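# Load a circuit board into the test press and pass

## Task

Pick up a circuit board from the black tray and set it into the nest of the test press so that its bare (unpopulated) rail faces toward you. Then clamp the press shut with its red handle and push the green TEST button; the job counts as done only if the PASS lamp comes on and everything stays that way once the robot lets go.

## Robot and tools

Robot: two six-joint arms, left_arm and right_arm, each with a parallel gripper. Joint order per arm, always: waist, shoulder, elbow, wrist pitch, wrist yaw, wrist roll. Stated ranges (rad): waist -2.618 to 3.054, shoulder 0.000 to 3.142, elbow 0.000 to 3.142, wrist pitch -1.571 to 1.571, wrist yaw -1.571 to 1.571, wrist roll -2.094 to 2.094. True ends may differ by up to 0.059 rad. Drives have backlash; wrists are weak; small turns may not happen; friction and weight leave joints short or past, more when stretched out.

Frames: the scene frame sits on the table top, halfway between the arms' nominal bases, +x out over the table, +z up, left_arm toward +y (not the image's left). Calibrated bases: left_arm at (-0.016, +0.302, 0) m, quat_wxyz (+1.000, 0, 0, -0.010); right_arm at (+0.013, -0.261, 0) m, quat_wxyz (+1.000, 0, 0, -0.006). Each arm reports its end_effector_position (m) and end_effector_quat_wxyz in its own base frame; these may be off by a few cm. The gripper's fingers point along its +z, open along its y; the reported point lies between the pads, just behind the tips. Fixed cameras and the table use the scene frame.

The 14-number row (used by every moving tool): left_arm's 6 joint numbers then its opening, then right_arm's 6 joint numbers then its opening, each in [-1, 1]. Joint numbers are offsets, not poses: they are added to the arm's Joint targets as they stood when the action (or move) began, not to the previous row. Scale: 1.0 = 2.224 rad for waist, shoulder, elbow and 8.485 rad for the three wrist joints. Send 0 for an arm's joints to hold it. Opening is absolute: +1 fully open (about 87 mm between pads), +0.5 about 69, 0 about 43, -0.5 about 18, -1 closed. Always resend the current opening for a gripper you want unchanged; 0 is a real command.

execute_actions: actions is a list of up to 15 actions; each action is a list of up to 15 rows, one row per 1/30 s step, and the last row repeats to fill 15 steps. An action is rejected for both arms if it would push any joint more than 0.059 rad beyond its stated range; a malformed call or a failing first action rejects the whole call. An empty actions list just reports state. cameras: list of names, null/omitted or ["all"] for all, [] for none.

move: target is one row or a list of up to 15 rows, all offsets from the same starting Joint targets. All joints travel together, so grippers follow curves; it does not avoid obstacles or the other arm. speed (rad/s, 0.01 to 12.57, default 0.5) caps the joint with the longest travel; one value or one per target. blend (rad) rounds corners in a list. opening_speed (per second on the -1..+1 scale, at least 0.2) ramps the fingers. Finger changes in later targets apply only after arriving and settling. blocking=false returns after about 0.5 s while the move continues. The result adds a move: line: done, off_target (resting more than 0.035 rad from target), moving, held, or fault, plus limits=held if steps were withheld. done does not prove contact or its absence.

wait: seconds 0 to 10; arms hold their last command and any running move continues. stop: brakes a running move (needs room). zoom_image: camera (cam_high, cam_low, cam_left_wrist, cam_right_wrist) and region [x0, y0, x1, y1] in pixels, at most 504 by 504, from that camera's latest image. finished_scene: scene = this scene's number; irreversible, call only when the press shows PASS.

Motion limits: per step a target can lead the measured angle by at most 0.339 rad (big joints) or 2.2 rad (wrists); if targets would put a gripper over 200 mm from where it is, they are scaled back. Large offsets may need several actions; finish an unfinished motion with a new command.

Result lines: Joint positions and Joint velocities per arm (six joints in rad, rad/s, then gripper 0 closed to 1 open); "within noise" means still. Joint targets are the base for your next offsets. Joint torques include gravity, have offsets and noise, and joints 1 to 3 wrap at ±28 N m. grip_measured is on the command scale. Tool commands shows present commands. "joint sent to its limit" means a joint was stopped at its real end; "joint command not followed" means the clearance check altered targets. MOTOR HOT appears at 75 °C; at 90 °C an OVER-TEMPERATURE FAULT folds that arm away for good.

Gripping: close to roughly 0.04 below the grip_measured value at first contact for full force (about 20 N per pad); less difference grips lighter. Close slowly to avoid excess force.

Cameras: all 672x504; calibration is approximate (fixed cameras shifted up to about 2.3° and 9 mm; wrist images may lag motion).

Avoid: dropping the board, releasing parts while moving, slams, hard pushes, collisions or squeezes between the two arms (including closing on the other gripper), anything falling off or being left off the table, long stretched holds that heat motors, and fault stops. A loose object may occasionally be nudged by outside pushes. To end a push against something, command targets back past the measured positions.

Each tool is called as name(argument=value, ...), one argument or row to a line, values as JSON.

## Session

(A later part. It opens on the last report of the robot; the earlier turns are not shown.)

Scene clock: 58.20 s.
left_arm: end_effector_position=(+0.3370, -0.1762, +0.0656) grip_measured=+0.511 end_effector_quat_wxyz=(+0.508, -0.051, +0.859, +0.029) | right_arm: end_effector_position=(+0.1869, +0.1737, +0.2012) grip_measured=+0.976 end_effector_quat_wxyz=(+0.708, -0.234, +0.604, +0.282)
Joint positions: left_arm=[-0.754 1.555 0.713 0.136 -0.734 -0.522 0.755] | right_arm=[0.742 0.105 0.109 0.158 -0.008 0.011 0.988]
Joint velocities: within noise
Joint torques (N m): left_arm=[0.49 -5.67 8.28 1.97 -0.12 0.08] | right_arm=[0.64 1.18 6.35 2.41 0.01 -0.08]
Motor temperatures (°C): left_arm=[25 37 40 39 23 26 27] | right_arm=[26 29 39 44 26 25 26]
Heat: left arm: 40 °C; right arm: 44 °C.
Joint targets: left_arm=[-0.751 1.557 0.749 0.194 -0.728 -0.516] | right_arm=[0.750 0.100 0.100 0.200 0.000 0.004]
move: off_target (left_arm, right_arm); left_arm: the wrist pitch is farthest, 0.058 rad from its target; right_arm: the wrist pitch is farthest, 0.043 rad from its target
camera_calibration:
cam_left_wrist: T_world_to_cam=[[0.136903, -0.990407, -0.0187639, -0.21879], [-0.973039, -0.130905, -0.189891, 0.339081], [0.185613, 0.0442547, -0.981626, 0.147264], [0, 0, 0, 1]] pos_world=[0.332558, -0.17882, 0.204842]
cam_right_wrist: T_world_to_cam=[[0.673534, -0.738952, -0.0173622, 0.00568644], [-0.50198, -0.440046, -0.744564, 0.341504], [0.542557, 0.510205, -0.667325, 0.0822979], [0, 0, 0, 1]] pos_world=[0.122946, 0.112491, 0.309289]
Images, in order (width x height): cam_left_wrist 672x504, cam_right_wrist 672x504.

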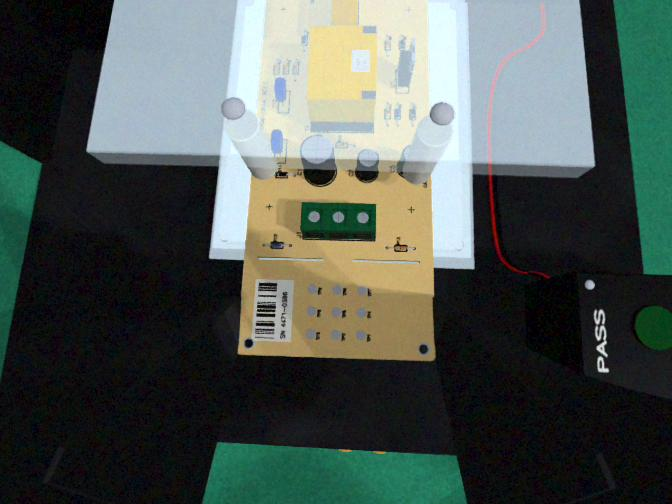

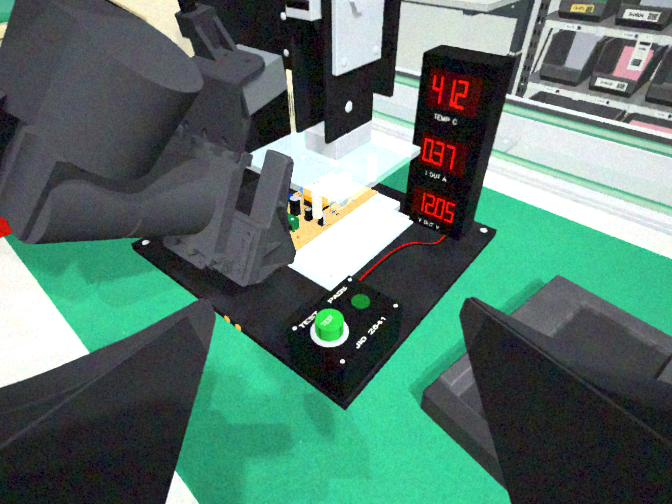

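zoom_image(
  camera="cam_left_wrist",
  region=[190, 180, 290, 280],
)

zoom_image(
  camera="cam_left_wrist",
  region=[400, 180, 500, 280],
)

zoom_image(
  camera="cam_left_wrist",
  region=[200, 0, 320, 120],
)

zoom_image(
  camera="cam_left_wrist",
  region=[380, 0, 500, 120],
)

Scaled by 5.040 from the camera's 672x504 image, which has a finer 960x720 frame.

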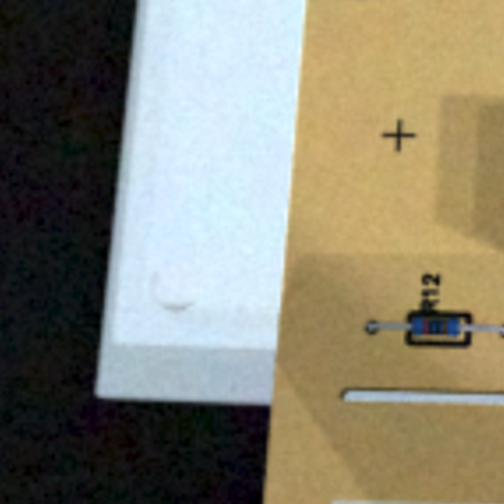

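Scaled by 5.040 from the camera's 672x504 image, which has a finer 960x720 frame.

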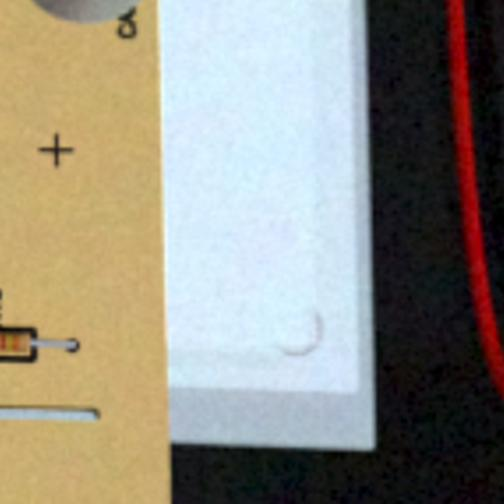

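Scaled by 4.200 from the camera's 672x504 image, which has a finer 960x720 frame.

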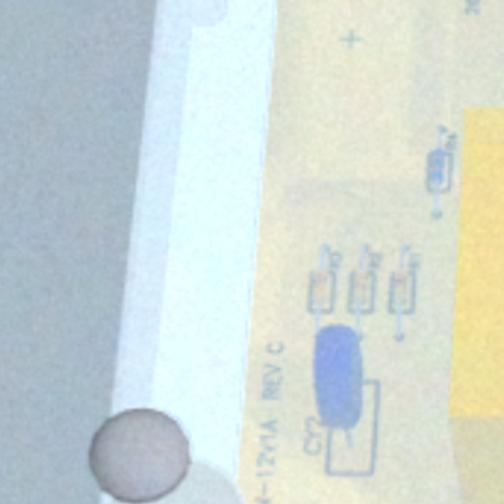

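Scaled by 4.200 from the camera's 672x504 image, which has a finer 960x720 frame.

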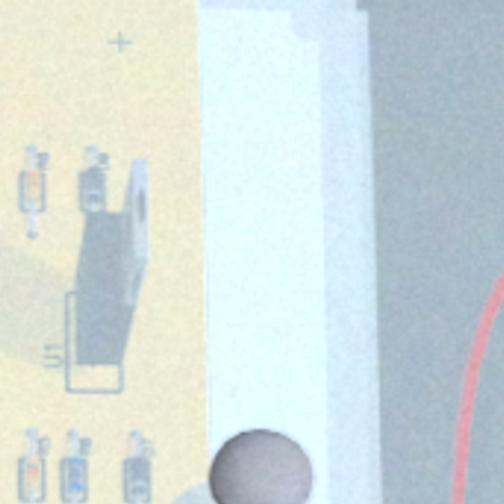

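move(
  target=[0.01695,0.01506,0.01039,0.00449,0.00463,0.00536,0.4,0,0,0,0,0,0,1],
  speed=0.06,
  cameras=["cam_left_wrist","cam_right_wrist"],
)

zoom_image(
  camera="cam_right_wrist",
  region=[280, 150, 440, 270],
)

zoom_image(
  camera="cam_left_wrist",
  region=[190, 80, 490, 305],
)

zoom_image(
  camera="cam_left_wrist",
  region=[200, 0, 320, 120],
)

zoom_image(
  camera="cam_left_wrist",
  region=[380, 0, 500, 120],
)

Scene clock: 63.90 s.
left_arm: end_effector_position=(+0.3505, -0.1759, +0.0652) grip_measured=+0.511 end_effector_quat_wxyz=(+0.508, -0.044, +0.860, +0.026) | right_arm: end_effector_position=(+0.1869, +0.1737, +0.2012) grip_measured=+0.976 end_effector_quat_wxyz=(+0.708, -0.234, +0.604, +0.282)
Joint positions: left_arm=[-0.717 1.587 0.736 0.173 -0.695 -0.477 0.755] | right_arm=[0.742 0.105 0.109 0.158 -0.008 0.011 0.988]
Joint velocities: within noise
Joint torques (N m): left_arm=[0.58 -6.01 8.28 2.02 -0.07 0.03] | right_arm=[0.62 1.18 6.32 2.41 0.01 -0.08]
Motor temperatures (°C): left_arm=[25 37 41 40 23 26 27] | right_arm=[26 29 40 44 26 25 26]
Heat: left arm: 41 °C; right arm: 44 °C.
Joint targets: left_arm=[-0.713 1.590 0.772 0.232 -0.689 -0.471] | right_arm=[0.750 0.100 0.100 0.200 0.000 0.004]
move: off_target (left_arm, right_arm); left_arm: the wrist pitch is farthest, 0.059 rad from its target; right_arm: the wrist pitch is farthest, 0.042 rad from its target
camera_calibration:
cam_left_wrist: T_world_to_cam=[[0.121937, -0.992309, -0.0213098, -0.21518], [-0.974982, -0.115733, -0.189778, 0.355508], [0.185852, 0.0439177, -0.981596, 0.144212], [0, 0, 0, 1]] pos_world=[0.346051, -0.178715, 0.20444]
cam_right_wrist: T_world_to_cam=[[0.673534, -0.738952, -0.0173622, 0.00568644], [-0.50198, -0.440046, -0.744564, 0.341504], [0.542557, 0.510205, -0.667325, 0.0822979], [0, 0, 0, 1]] pos_world=[0.122946, 0.112491, 0.309289]
Images, in order (width x height): cam_left_wrist 672x504, cam_right_wrist 672x504.

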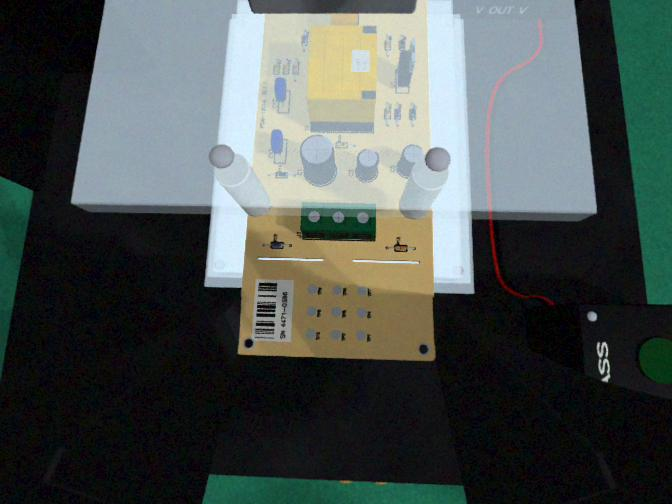

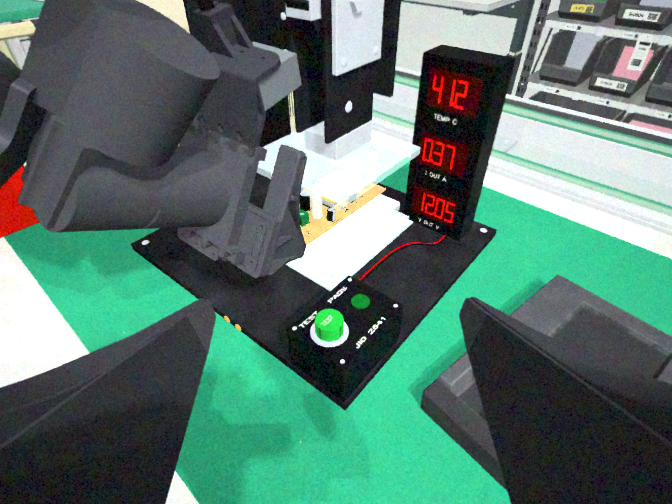

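Scaled by 3.150 from the camera's 672x504 image, which has a finer 960x720 frame.

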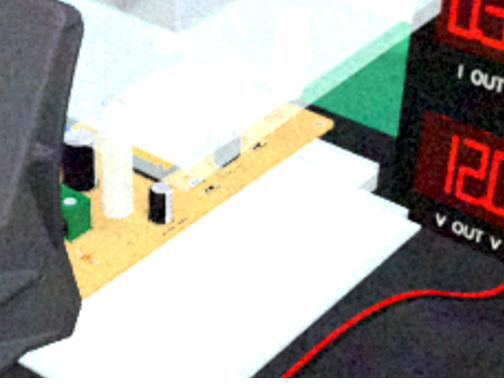

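Scaled by 1.680 from the camera's 672x504 image, which has a finer 960x720 frame.

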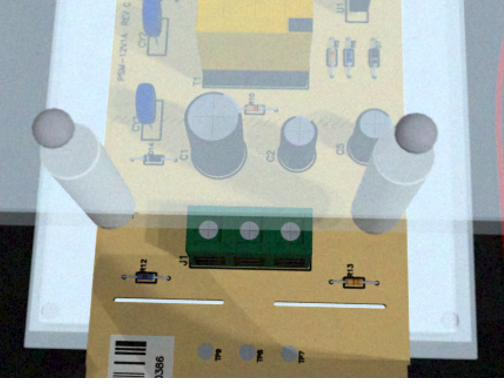

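Scaled by 4.200 from the camera's 672x504 image, which has a finer 960x720 frame.

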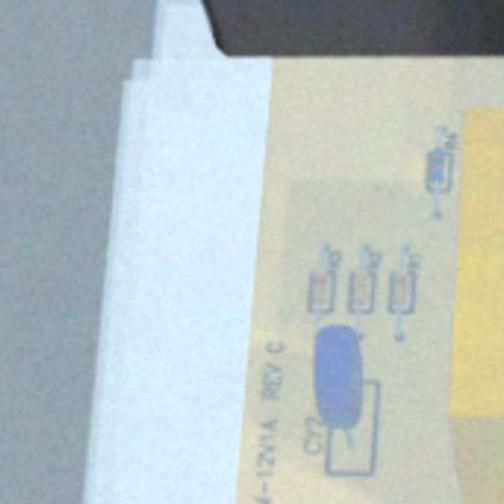

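Scaled by 4.200 from the camera's 672x504 image, which has a finer 960x720 frame.

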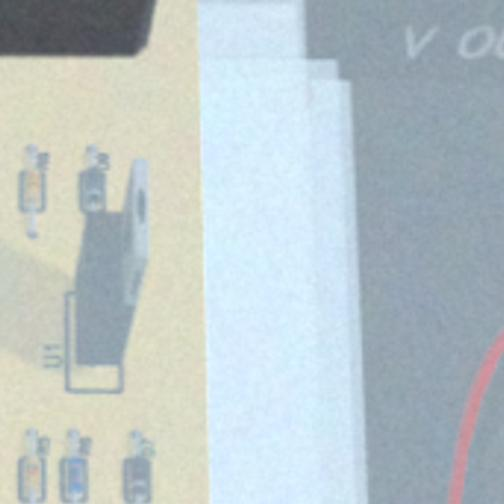

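move(
  target=[0,0.0140,-0.0284,0.0065,0,0,0.4,0,0,0,0,0,0,1],
  speed=0.06,
  cameras=["cam_left_wrist","cam_right_wrist"],
)

zoom_image(
  camera="cam_right_wrist",
  region=[280, 150, 440, 270],
)

zoom_image(
  camera="cam_left_wrist",
  region=[190, 80, 490, 305],
)

Scene clock: 66.73 s.
left_arm: end_effector_position=(+0.3500, -0.1795, +0.0547) grip_measured=+0.511 end_effector_quat_wxyz=(+0.509, -0.041, +0.859, +0.023) | right_arm: end_effector_position=(+0.1869, +0.1737, +0.2012) grip_measured=+0.976 end_effector_quat_wxyz=(+0.708, -0.234, +0.604, +0.282)
Joint positions: left_arm=[-0.725 1.619 0.716 0.228 -0.694 -0.476 0.755] | right_arm=[0.742 0.105 0.109 0.158 -0.008 0.011 0.988]
Joint velocities: within noise
Joint torques (N m): left_arm=[0.49 -6.26 4.77 1.99 -0.09 0.07] | right_arm=[0.62 1.18 6.34 2.41 0.01 -0.08]
Motor temperatures (°C): left_arm=[25 37 41 40 23 26 28] | right_arm=[26 29 40 44 26 25 26]
Heat: left arm: 41 °C; right arm: 44 °C.
Joint targets: left_arm=[-0.713 1.621 0.709 0.287 -0.689 -0.471] | right_arm=[0.750 0.100 0.100 0.200 0.000 0.004]
move: off_target (left_arm, right_arm); left_arm: the wrist pitch is farthest, 0.059 rad from its target; right_arm: the wrist pitch is farthest, 0.042 rad from its target
camera_calibration:
cam_left_wrist: T_world_to_cam=[[0.113085, -0.993396, -0.0194057, -0.216196], [-0.975667, -0.107332, -0.19119, 0.354383], [0.187845, 0.0405542, -0.981361, 0.132858], [0, 0, 0, 1]] pos_world=[0.345251, -0.18212, 0.193941]
cam_right_wrist: T_world_to_cam=[[0.673534, -0.738952, -0.0173622, 0.00568644], [-0.50198, -0.440046, -0.744564, 0.341504], [0.542557, 0.510205, -0.667325, 0.0822979], [0, 0, 0, 1]] pos_world=[0.122946, 0.112491, 0.309289]
Images, in order (width x height): cam_left_wrist 672x504, cam_right_wrist 672x504.

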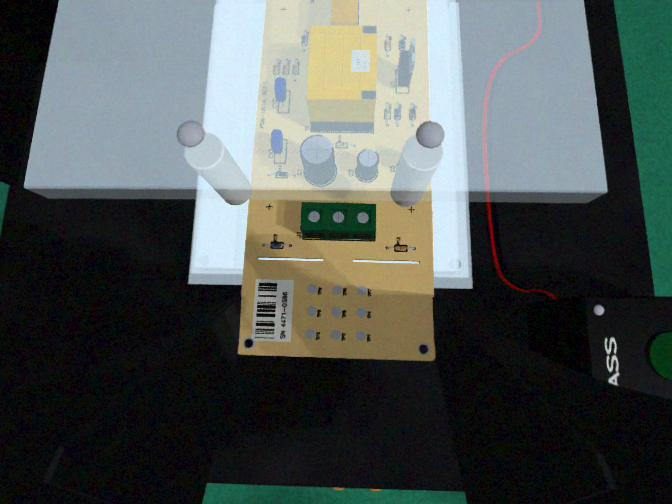

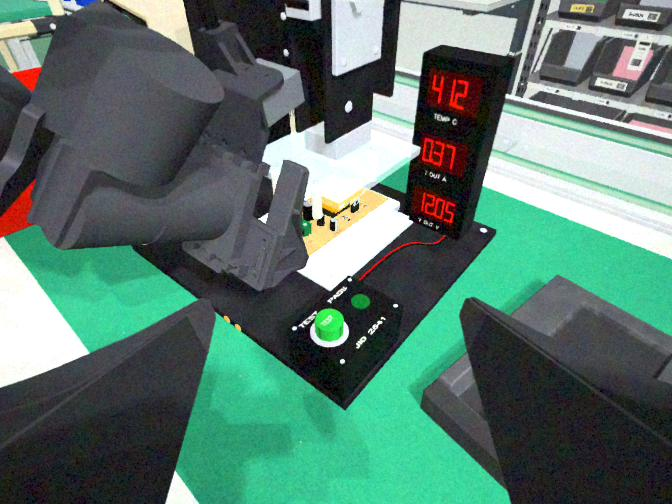

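Scaled by 3.150 from the camera's 672x504 image, which has a finer 960x720 frame.

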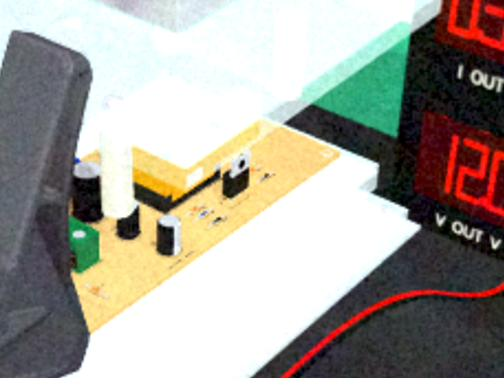

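Scaled by 1.680 from the camera's 672x504 image, which has a finer 960x720 frame.

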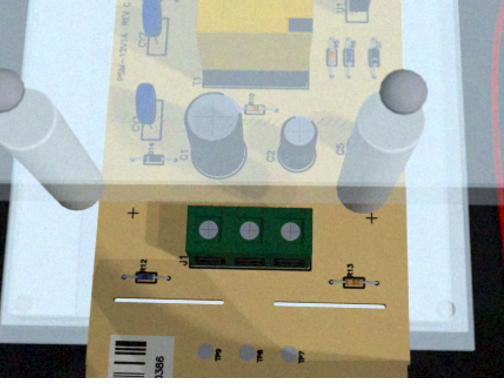

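move(
  target=[0.0045,0.0018,-0.0052,0.0028,0.00212,0.00224,0.4,0,0,0,0,0,0,1],
  speed=0.06,
  cameras=["cam_left_wrist","cam_right_wrist"],
)

zoom_image(
  camera="cam_right_wrist",
  region=[280, 150, 440, 270],
)

zoom_image(
  camera="cam_left_wrist",
  region=[190, 80, 490, 305],
)

Scene clock: 69.93 s.
left_arm: end_effector_position=(+0.3517, -0.1774, +0.0535) grip_measured=+0.511 end_effector_quat_wxyz=(+0.510, -0.037, +0.859, +0.021) | right_arm: end_effector_position=(+0.1869, +0.1737, +0.2012) grip_measured=+0.976 end_effector_quat_wxyz=(+0.708, -0.234, +0.604, +0.282)
Joint positions: left_arm=[-0.712 1.619 0.705 0.251 -0.677 -0.458 0.755] | right_arm=[0.742 0.105 0.109 0.158 -0.008 0.011 0.988]
Joint velocities: within noise
Joint torques (N m): left_arm=[0.73 -5.85 4.7 2.03 -0.05 0.1] | right_arm=[0.62 1.18 6.34 2.41 0.01 -0.08]
Motor temperatures (°C): left_arm=[25 37 41 41 23 26 28] | right_arm=[26 29 40 45 26 25 26]
Heat: left arm: 41 °C; right arm: 45 °C.
Joint targets: left_arm=[-0.703 1.625 0.698 0.311 -0.671 -0.452] | right_arm=[0.750 0.100 0.100 0.200 0.000 0.004]
move: off_target (left_arm, right_arm); left_arm: the wrist pitch is farthest, 0.059 rad from its target; right_arm: the wrist pitch is farthest, 0.042 rad from its target
camera_calibration:
cam_left_wrist: T_world_to_cam=[[0.103536, -0.99444, -0.019236, -0.211113], [-0.976439, -0.0979428, -0.192286, 0.35802], [0.189333, 0.0386914, -0.98115, 0.130418], [0, 0, 0, 1]] pos_world=[0.34675, -0.17992, 0.192741]
cam_right_wrist: T_world_to_cam=[[0.673534, -0.738952, -0.0173622, 0.00568644], [-0.50198, -0.440046, -0.744564, 0.341504], [0.542557, 0.510205, -0.667325, 0.0822979], [0, 0, 0, 1]] pos_world=[0.122946, 0.112491, 0.309289]
Images, in order (width x height): cam_left_wrist 672x504, cam_right_wrist 672x504.

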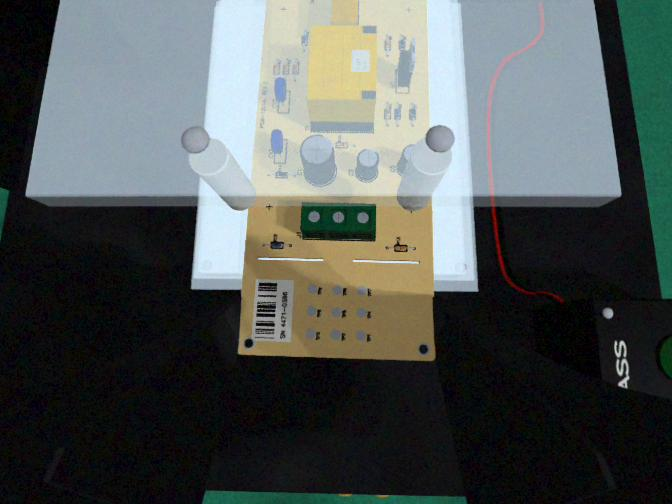

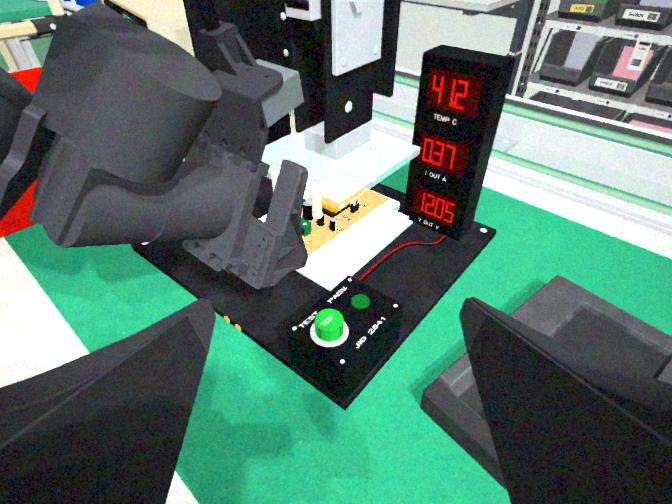

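Scaled by 3.150 from the camera's 672x504 image, which has a finer 960x720 frame.

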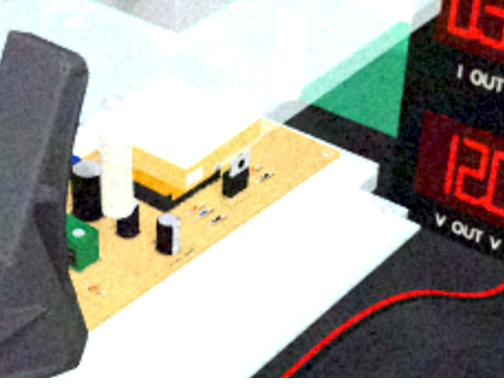

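Scaled by 1.680 from the camera's 672x504 image, which has a finer 960x720 frame.

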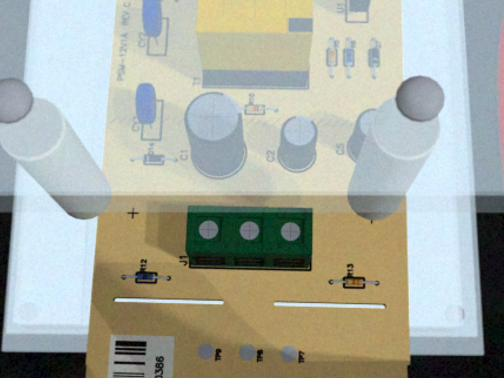

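zoom_image(
  camera="cam_left_wrist",
  region=[190, 0, 310, 120],
)

zoom_image(
  camera="cam_left_wrist",
  region=[380, 0, 500, 120],
)

zoom_image(
  camera="cam_left_wrist",
  region=[180, 200, 280, 300],
)

zoom_image(
  camera="cam_left_wrist",
  region=[400, 200, 500, 300],
)

Scaled by 4.200 from the camera's 672x504 image, which has a finer 960x720 frame.

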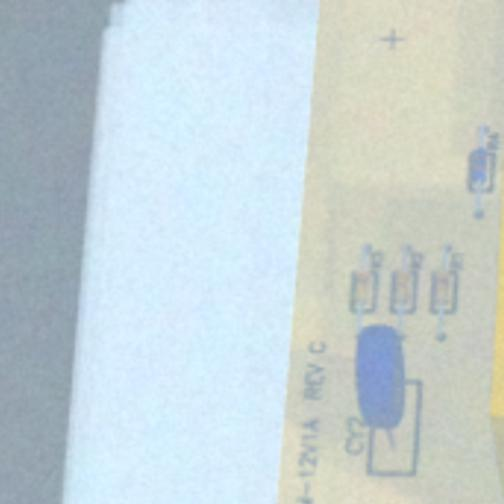

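Scaled by 4.200 from the camera's 672x504 image, which has a finer 960x720 frame.

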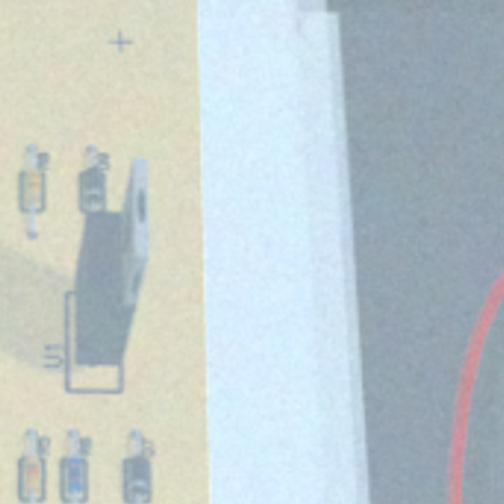

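Scaled by 5.040 from the camera's 672x504 image, which has a finer 960x720 frame.

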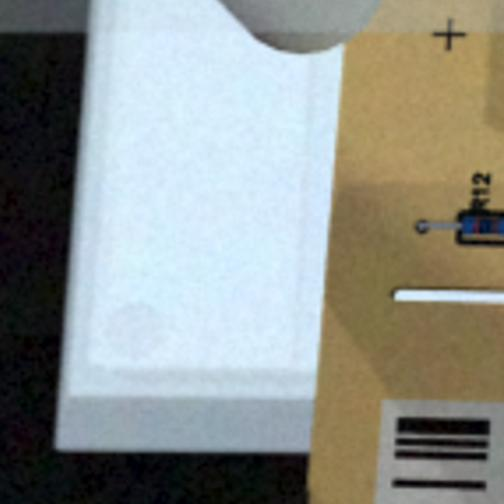

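Scaled by 5.040 from the camera's 672x504 image, which has a finer 960x720 frame.

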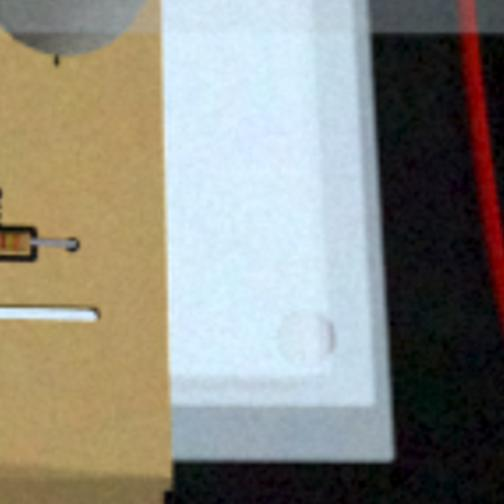

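zoom_image(
  camera="cam_right_wrist",
  region=[345, 170, 425, 230],
)

zoom_image(
  camera="cam_right_wrist",
  region=[280, 210, 360, 290],
)

zoom_image(
  camera="cam_left_wrist",
  region=[185, 240, 265, 300],
)

Scaled by 6.300 from the camera's 672x504 image, which has a finer 960x720 frame.

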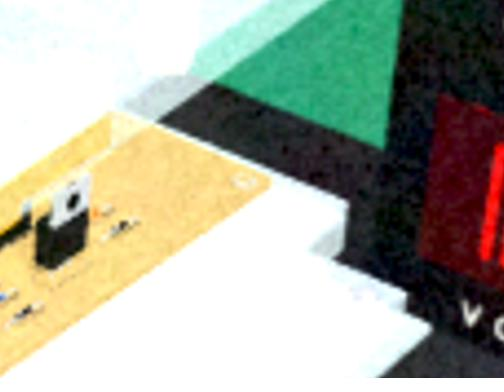

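Scaled by 6.300 from the camera's 672x504 image, which has a finer 960x720 frame.

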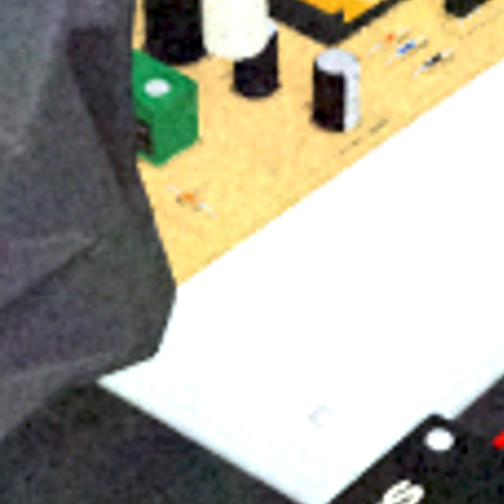

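Scaled by 6.300 from the camera's 672x504 image, which has a finer 960x720 frame.

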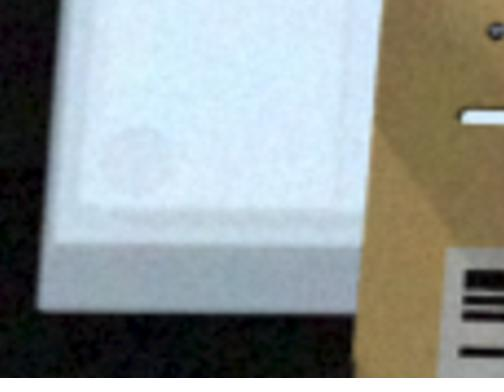

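move(
  target=[-0.0045,0,-0.0007,-0.0106,-0.0033,-0.0033,0.4,0,0,0,0,0,0,1],
  speed=0.06,
  cameras=["cam_left_wrist","cam_right_wrist"],
)

zoom_image(
  camera="cam_right_wrist",
  region=[345, 170, 425, 230],
)

zoom_image(
  camera="cam_left_wrist",
  region=[190, 80, 490, 305],
)

zoom_image(
  camera="cam_left_wrist",
  region=[190, 0, 310, 120],
)

zoom_image(
  camera="cam_left_wrist",
  region=[380, 0, 500, 120],
)

Scene clock: 84.60 s.
left_arm: end_effector_position=(+0.3510, -0.1783, +0.0533) grip_measured=+0.511 end_effector_quat_wxyz=(+0.510, -0.041, +0.859, +0.018) | right_arm: end_effector_position=(+0.1869, +0.1737, +0.2013) grip_measured=+0.976 end_effector_quat_wxyz=(+0.708, -0.234, +0.604, +0.282)
Joint positions: left_arm=[-0.715 1.619 0.705 0.249 -0.68 -0.47 0.755] | right_arm=[0.742 0.105 0.109 0.158 -0.008 0.011 0.988]
Joint velocities: within noise
Joint torques (N m): left_arm=[-0.28 -5.76 4.48 1.23 -0.32 -0.11] | right_arm=[0.62 1.18 6.32 2.41 0.01 -0.08]
Motor temperatures (°C): left_arm=[25 37 40 41 23 26 28] | right_arm=[25 29 40 46 26 25 26]
Heat: left arm: 41 °C; right arm: 46 °C.
Joint targets: left_arm=[-0.713 1.625 0.696 0.221 -0.699 -0.480] | right_arm=[0.750 0.100 0.100 0.201 0.000 0.004]
move: off_target (right_arm); right_arm: the wrist pitch is farthest, 0.042 rad from its target
camera_calibration:
cam_left_wrist: T_world_to_cam=[[0.108225, -0.994059, -0.0115981, -0.21389], [-0.975921, -0.104013, -0.191725, 0.355941], [0.18938, 0.0320683, -0.98138, 0.129188], [0, 0, 0, 1]] pos_world=[0.346053, -0.17974, 0.192545]
cam_right_wrist: T_world_to_cam=[[0.673499, -0.738985, -0.0173333, 0.00568541], [-0.501787, -0.43985, -0.74481, 0.341534], [0.542779, 0.510326, -0.667052, 0.0821729], [0, 0, 0, 1]] pos_world=[0.122947, 0.11249, 0.30929]
Images, in order (width x height): cam_left_wrist 672x504, cam_right_wrist 672x504.

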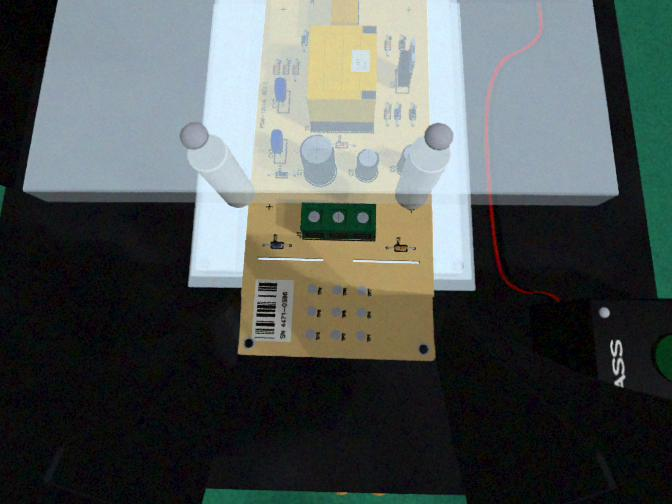

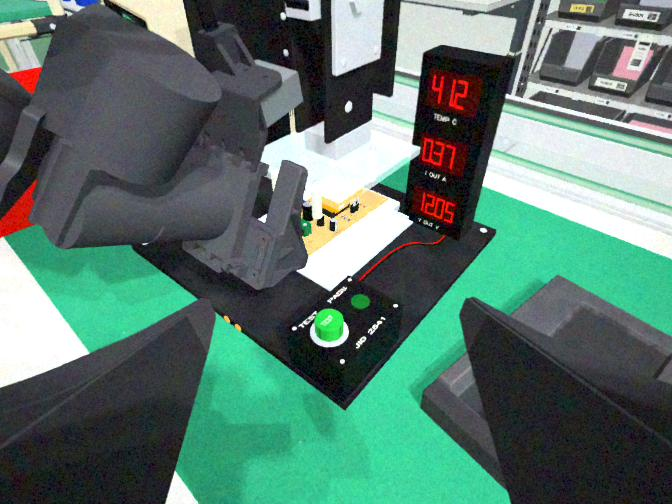

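Scaled by 6.300 from the camera's 672x504 image, which has a finer 960x720 frame.

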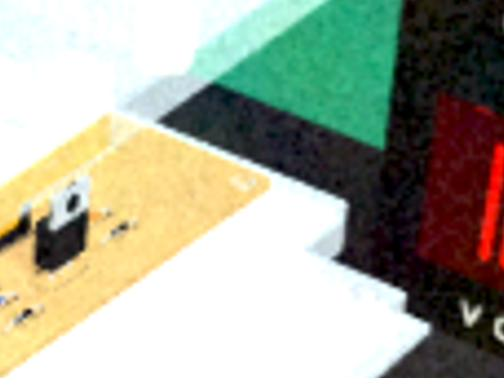

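Scaled by 1.680 from the camera's 672x504 image, which has a finer 960x720 frame.

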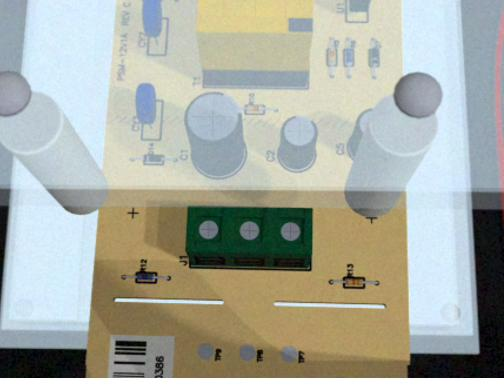

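Scaled by 4.200 from the camera's 672x504 image, which has a finer 960x720 frame.

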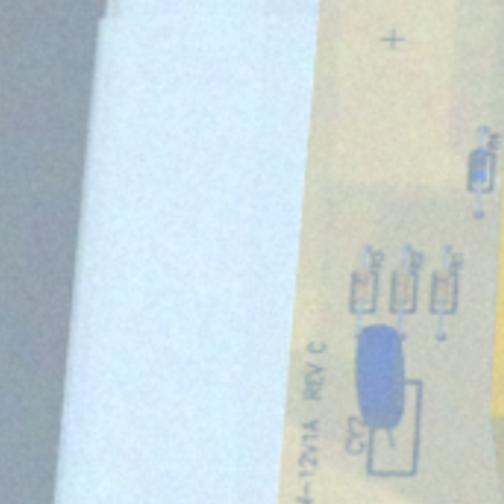

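Scaled by 4.200 from the camera's 672x504 image, which has a finer 960x720 frame.

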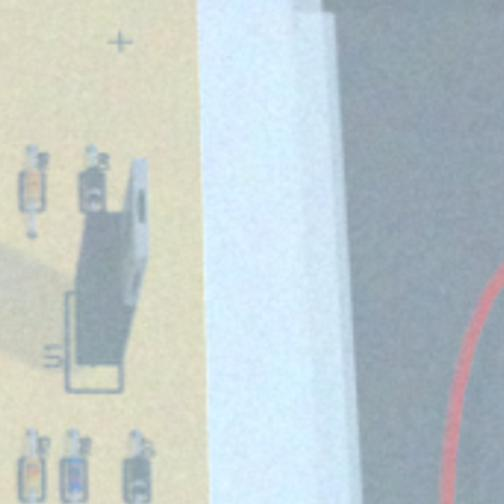

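move(
  target=[-0.0022,0.0036,-0.0036,0.0105,-0.0015,0,0.4,0,0,0,0,0,0,1],
  speed=0.06,
  cameras=["cam_left_wrist"],
)

zoom_image(
  camera="cam_left_wrist",
  region=[190, 80, 490, 305],
)

zoom_image(
  camera="cam_left_wrist",
  region=[190, 0, 310, 120],
)

zoom_image(
  camera="cam_left_wrist",
  region=[380, 0, 500, 120],
)

Scene clock: 88.67 s.
left_arm: end_effector_position=(+0.3503, -0.1750, +0.0491) grip_measured=+0.511 end_effector_quat_wxyz=(+0.509, -0.043, +0.859, +0.027) | right_arm: end_effector_position=(+0.1869, +0.1737, +0.2013) grip_measured=+0.976 end_effector_quat_wxyz=(+0.708, -0.234, +0.604, +0.282)
Joint positions: left_arm=[-0.715 1.63 0.699 0.255 -0.694 -0.471 0.755] | right_arm=[0.742 0.105 0.109 0.158 -0.008 0.011 0.988]
Joint velocities: within noise
Joint torques (N m): left_arm=[-0.73 -6.02 4.29 2 -0.36 -0.1] | right_arm=[0.62 1.18 6.34 2.41 0.01 -0.08]
Motor temperatures (°C): left_arm=[25 37 39 41 23 26 28] | right_arm=[25 29 40 46 26 25 26]
Heat: left arm: 41 °C; right arm: 46 °C.
Joint targets: left_arm=[-0.718 1.633 0.688 0.310 -0.712 -0.480] | right_arm=[0.750 0.100 0.100 0.201 0.000 0.004]
move: off_target (left_arm, right_arm); left_arm: the wrist pitch is farthest, 0.055 rad from its target; right_arm: the wrist pitch is farthest, 0.043 rad from its target
camera_calibration:
cam_left_wrist: T_world_to_cam=[[0.119749, -0.992502, -0.0244818, -0.213765], [-0.975095, -0.112941, -0.190877, 0.352933], [0.186681, 0.0467295, -0.981309, 0.128507], [0, 0, 0, 1]] pos_world=[0.345752, -0.178306, 0.188239]
Images, in order (width x height): cam_left_wrist 672x504.

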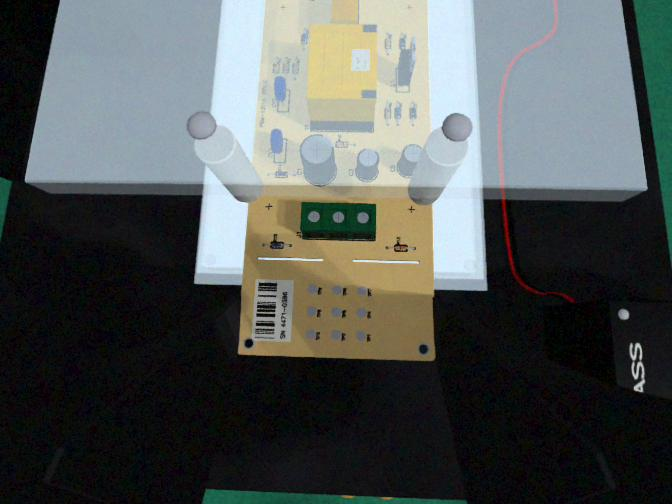

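Scaled by 1.680 from the camera's 672x504 image, which has a finer 960x720 frame.

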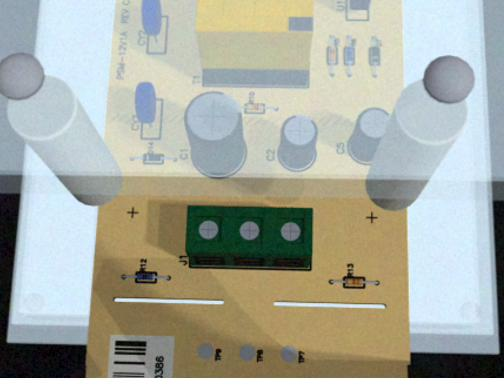

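Scaled by 4.200 from the camera's 672x504 image, which has a finer 960x720 frame.

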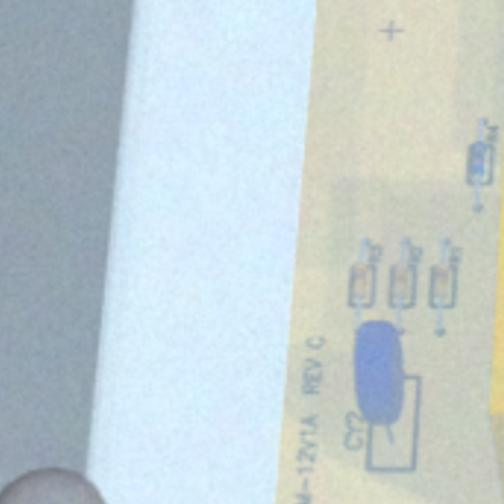

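Scaled by 4.200 from the camera's 672x504 image, which has a finer 960x720 frame.

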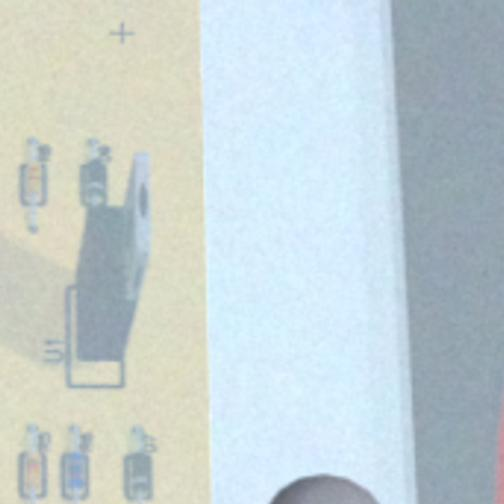

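execute_actions(
  actions=[],
  cameras=["cam_right_wrist","cam_left_wrist"],
)

zoom_image(
  camera="cam_right_wrist",
  region=[345, 170, 425, 230],
)

zoom_image(
  camera="cam_right_wrist",
  region=[270, 170, 420, 290],
)

Scene clock: 89.63 s.
left_arm: end_effector_position=(+0.3503, -0.1750, +0.0491) grip_measured=+0.511 end_effector_quat_wxyz=(+0.509, -0.043, +0.859, +0.027) | right_arm: end_effector_position=(+0.1869, +0.1737, +0.2013) grip_measured=+0.976 end_effector_quat_wxyz=(+0.708, -0.234, +0.604, +0.282)
Joint positions: left_arm=[-0.715 1.63 0.699 0.255 -0.694 -0.471 0.755] | right_arm=[0.742 0.105 0.109 0.158 -0.008 0.011 0.988]
Joint velocities: within noise
Joint torques (N m): left_arm=[-0.75 -6.11 4.25 2 -0.34 -0.08] | right_arm=[0.62 1.18 6.34 2.41 0.01 -0.08]
Motor temperatures (°C): left_arm=[25 37 39 41 23 26 28] | right_arm=[25 29 40 46 26 25 26]
Heat: left arm: 41 °C; right arm: 46 °C.
Joint targets: left_arm=[-0.718 1.633 0.688 0.310 -0.712 -0.480] | right_arm=[0.750 0.100 0.100 0.201 0.000 0.004]
Tool commands: left_gripper/opening=+0.4 right_gripper/opening=+1.0
camera_calibration:
cam_left_wrist: T_world_to_cam=[[0.119749, -0.992502, -0.0244818, -0.213765], [-0.975095, -0.112941, -0.190877, 0.352933], [0.186681, 0.0467295, -0.981309, 0.128507], [0, 0, 0, 1]] pos_world=[0.345752, -0.178306, 0.188239]
cam_right_wrist: T_world_to_cam=[[0.673499, -0.738985, -0.0173333, 0.00568541], [-0.501787, -0.43985, -0.74481, 0.341534], [0.542779, 0.510326, -0.667052, 0.0821729], [0, 0, 0, 1]] pos_world=[0.122947, 0.11249, 0.30929]
Images, in order (width x height): cam_left_wrist 672x504, cam_right_wrist 672x504.

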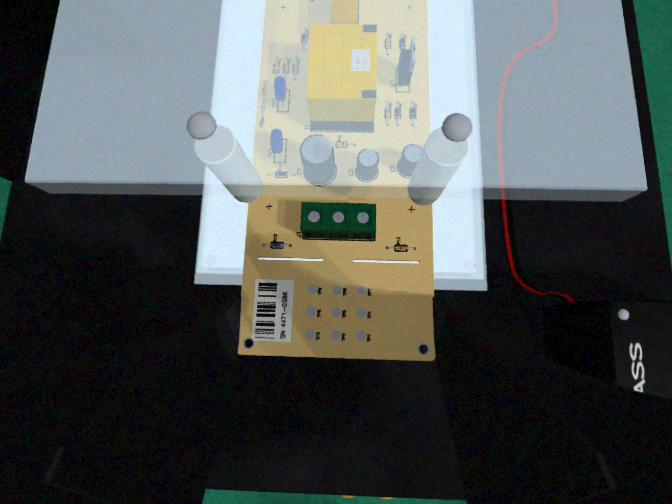

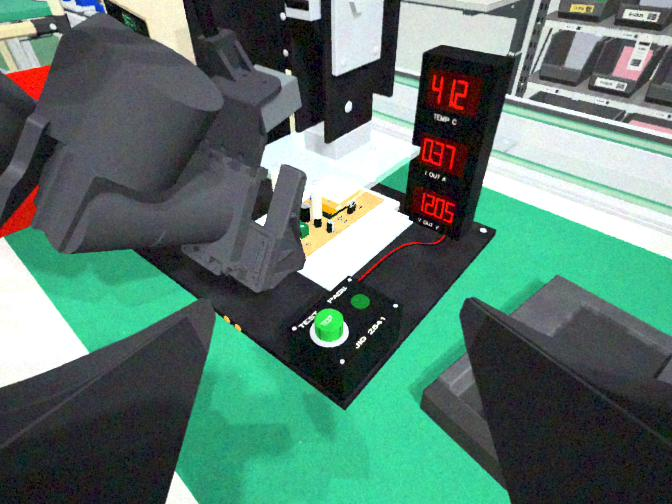

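Scaled by 6.300 from the camera's 672x504 image, which has a finer 960x720 frame.

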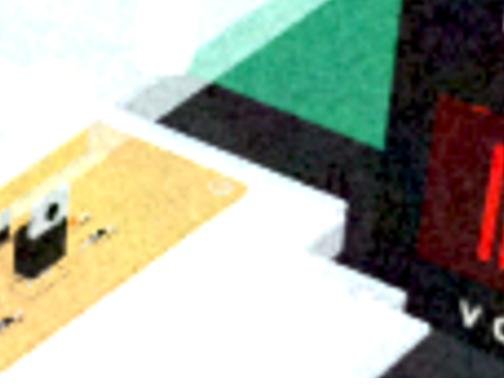

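Scaled by 3.360 from the camera's 672x504 image, which has a finer 960x720 frame.

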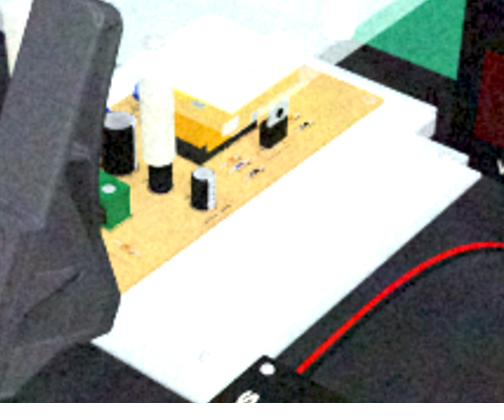

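move(
  target=[0,0.0047,-0.0040,0.0024,0,0,0.4,0,0,0,0,0,0,1],
  speed=0.06,
  cameras=["cam_left_wrist","cam_right_wrist"],
)

zoom_image(
  camera="cam_left_wrist",
  region=[190, 80, 490, 305],
)

zoom_image(
  camera="cam_left_wrist",
  region=[190, 0, 310, 120],
)

zoom_image(
  camera="cam_right_wrist",
  region=[345, 170, 425, 230],
)

zoom_image(
  camera="cam_right_wrist",
  region=[270, 170, 420, 290],
)

Scene clock: 93.30 s.
left_arm: end_effector_position=(+0.3506, -0.1747, +0.0462) grip_measured=+0.511 end_effector_quat_wxyz=(+0.511, -0.045, +0.858, +0.026) | right_arm: end_effector_position=(+0.1869, +0.1737, +0.2013) grip_measured=+0.976 end_effector_quat_wxyz=(+0.708, -0.234, +0.604, +0.282)
Joint positions: left_arm=[-0.715 1.639 0.688 0.281 -0.697 -0.471 0.755] | right_arm=[0.742 0.105 0.109 0.158 -0.008 0.011 0.988]
Joint velocities: within noise
Joint torques (N m): left_arm=[-0.72 -5.9 4.33 1.93 -0.31 -0.06] | right_arm=[0.64 1.18 6.34 2.41 0.01 -0.08]
Motor temperatures (°C): left_arm=[25 37 39 41 23 26 28] | right_arm=[25 29 40 46 26 25 26]
Heat: left arm: 41 °C; right arm: 46 °C.
Joint targets: left_arm=[-0.718 1.644 0.679 0.331 -0.712 -0.480] | right_arm=[0.750 0.100 0.100 0.201 0.000 0.004]
move: off_target (left_arm, right_arm); left_arm: the wrist pitch is farthest, 0.049 rad from its target; right_arm: the wrist pitch is farthest, 0.043 rad from its target
camera_calibration:
cam_left_wrist: T_world_to_cam=[[0.122326, -0.992284, -0.0202353, -0.214631], [-0.973652, -0.116026, -0.196317, 0.35196], [0.192454, 0.0437168, -0.980332, 0.123008], [0, 0, 0, 1]] pos_world=[0.345268, -0.177515, 0.185341]
cam_right_wrist: T_world_to_cam=[[0.673499, -0.738985, -0.0173333, 0.00568541], [-0.501787, -0.43985, -0.74481, 0.341534], [0.542779, 0.510326, -0.667052, 0.0821729], [0, 0, 0, 1]] pos_world=[0.122947, 0.11249, 0.30929]
Images, in order (width x height): cam_left_wrist 672x504, cam_right_wrist 672x504.

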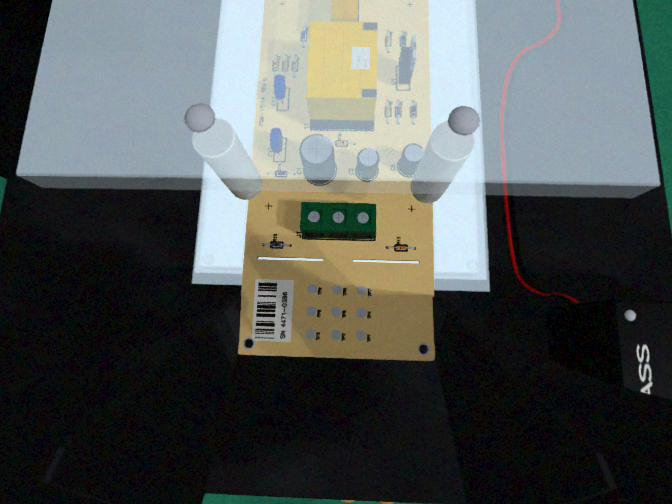

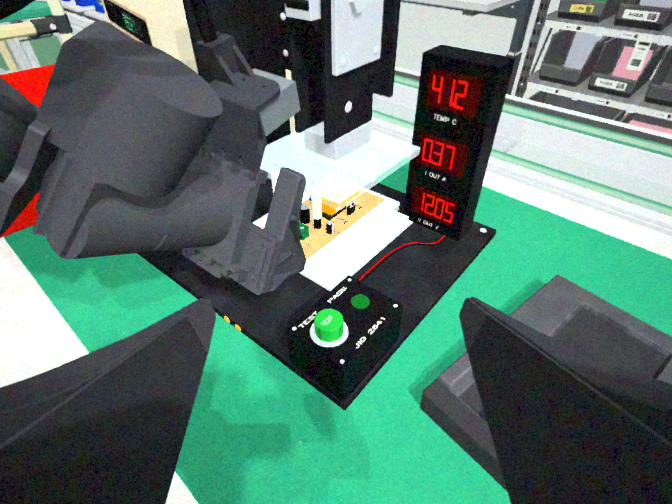

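Scaled by 1.680 from the camera's 672x504 image, which has a finer 960x720 frame.

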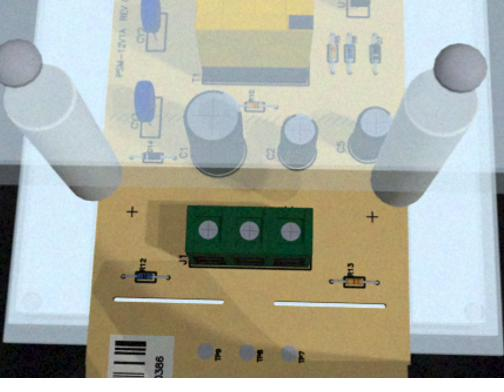

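Scaled by 4.200 from the camera's 672x504 image, which has a finer 960x720 frame.

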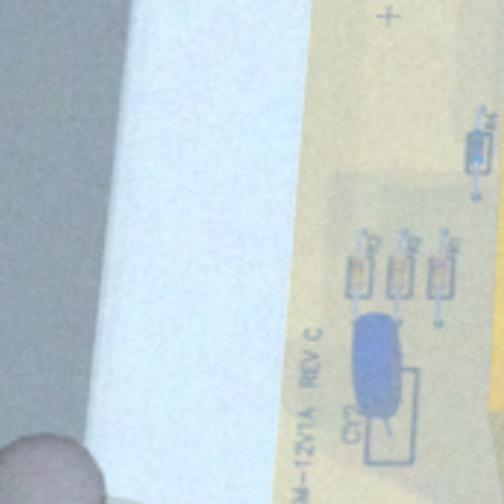

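Scaled by 6.300 from the camera's 672x504 image, which has a finer 960x720 frame.

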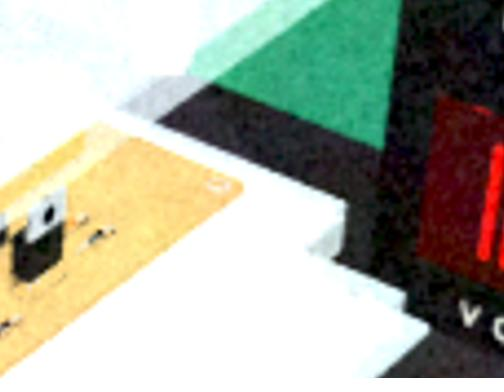

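Scaled by 3.360 from the camera's 672x504 image, which has a finer 960x720 frame.

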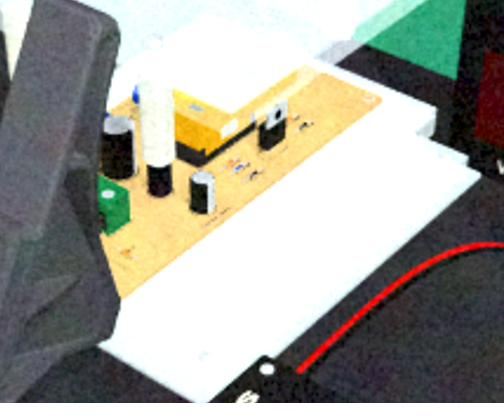

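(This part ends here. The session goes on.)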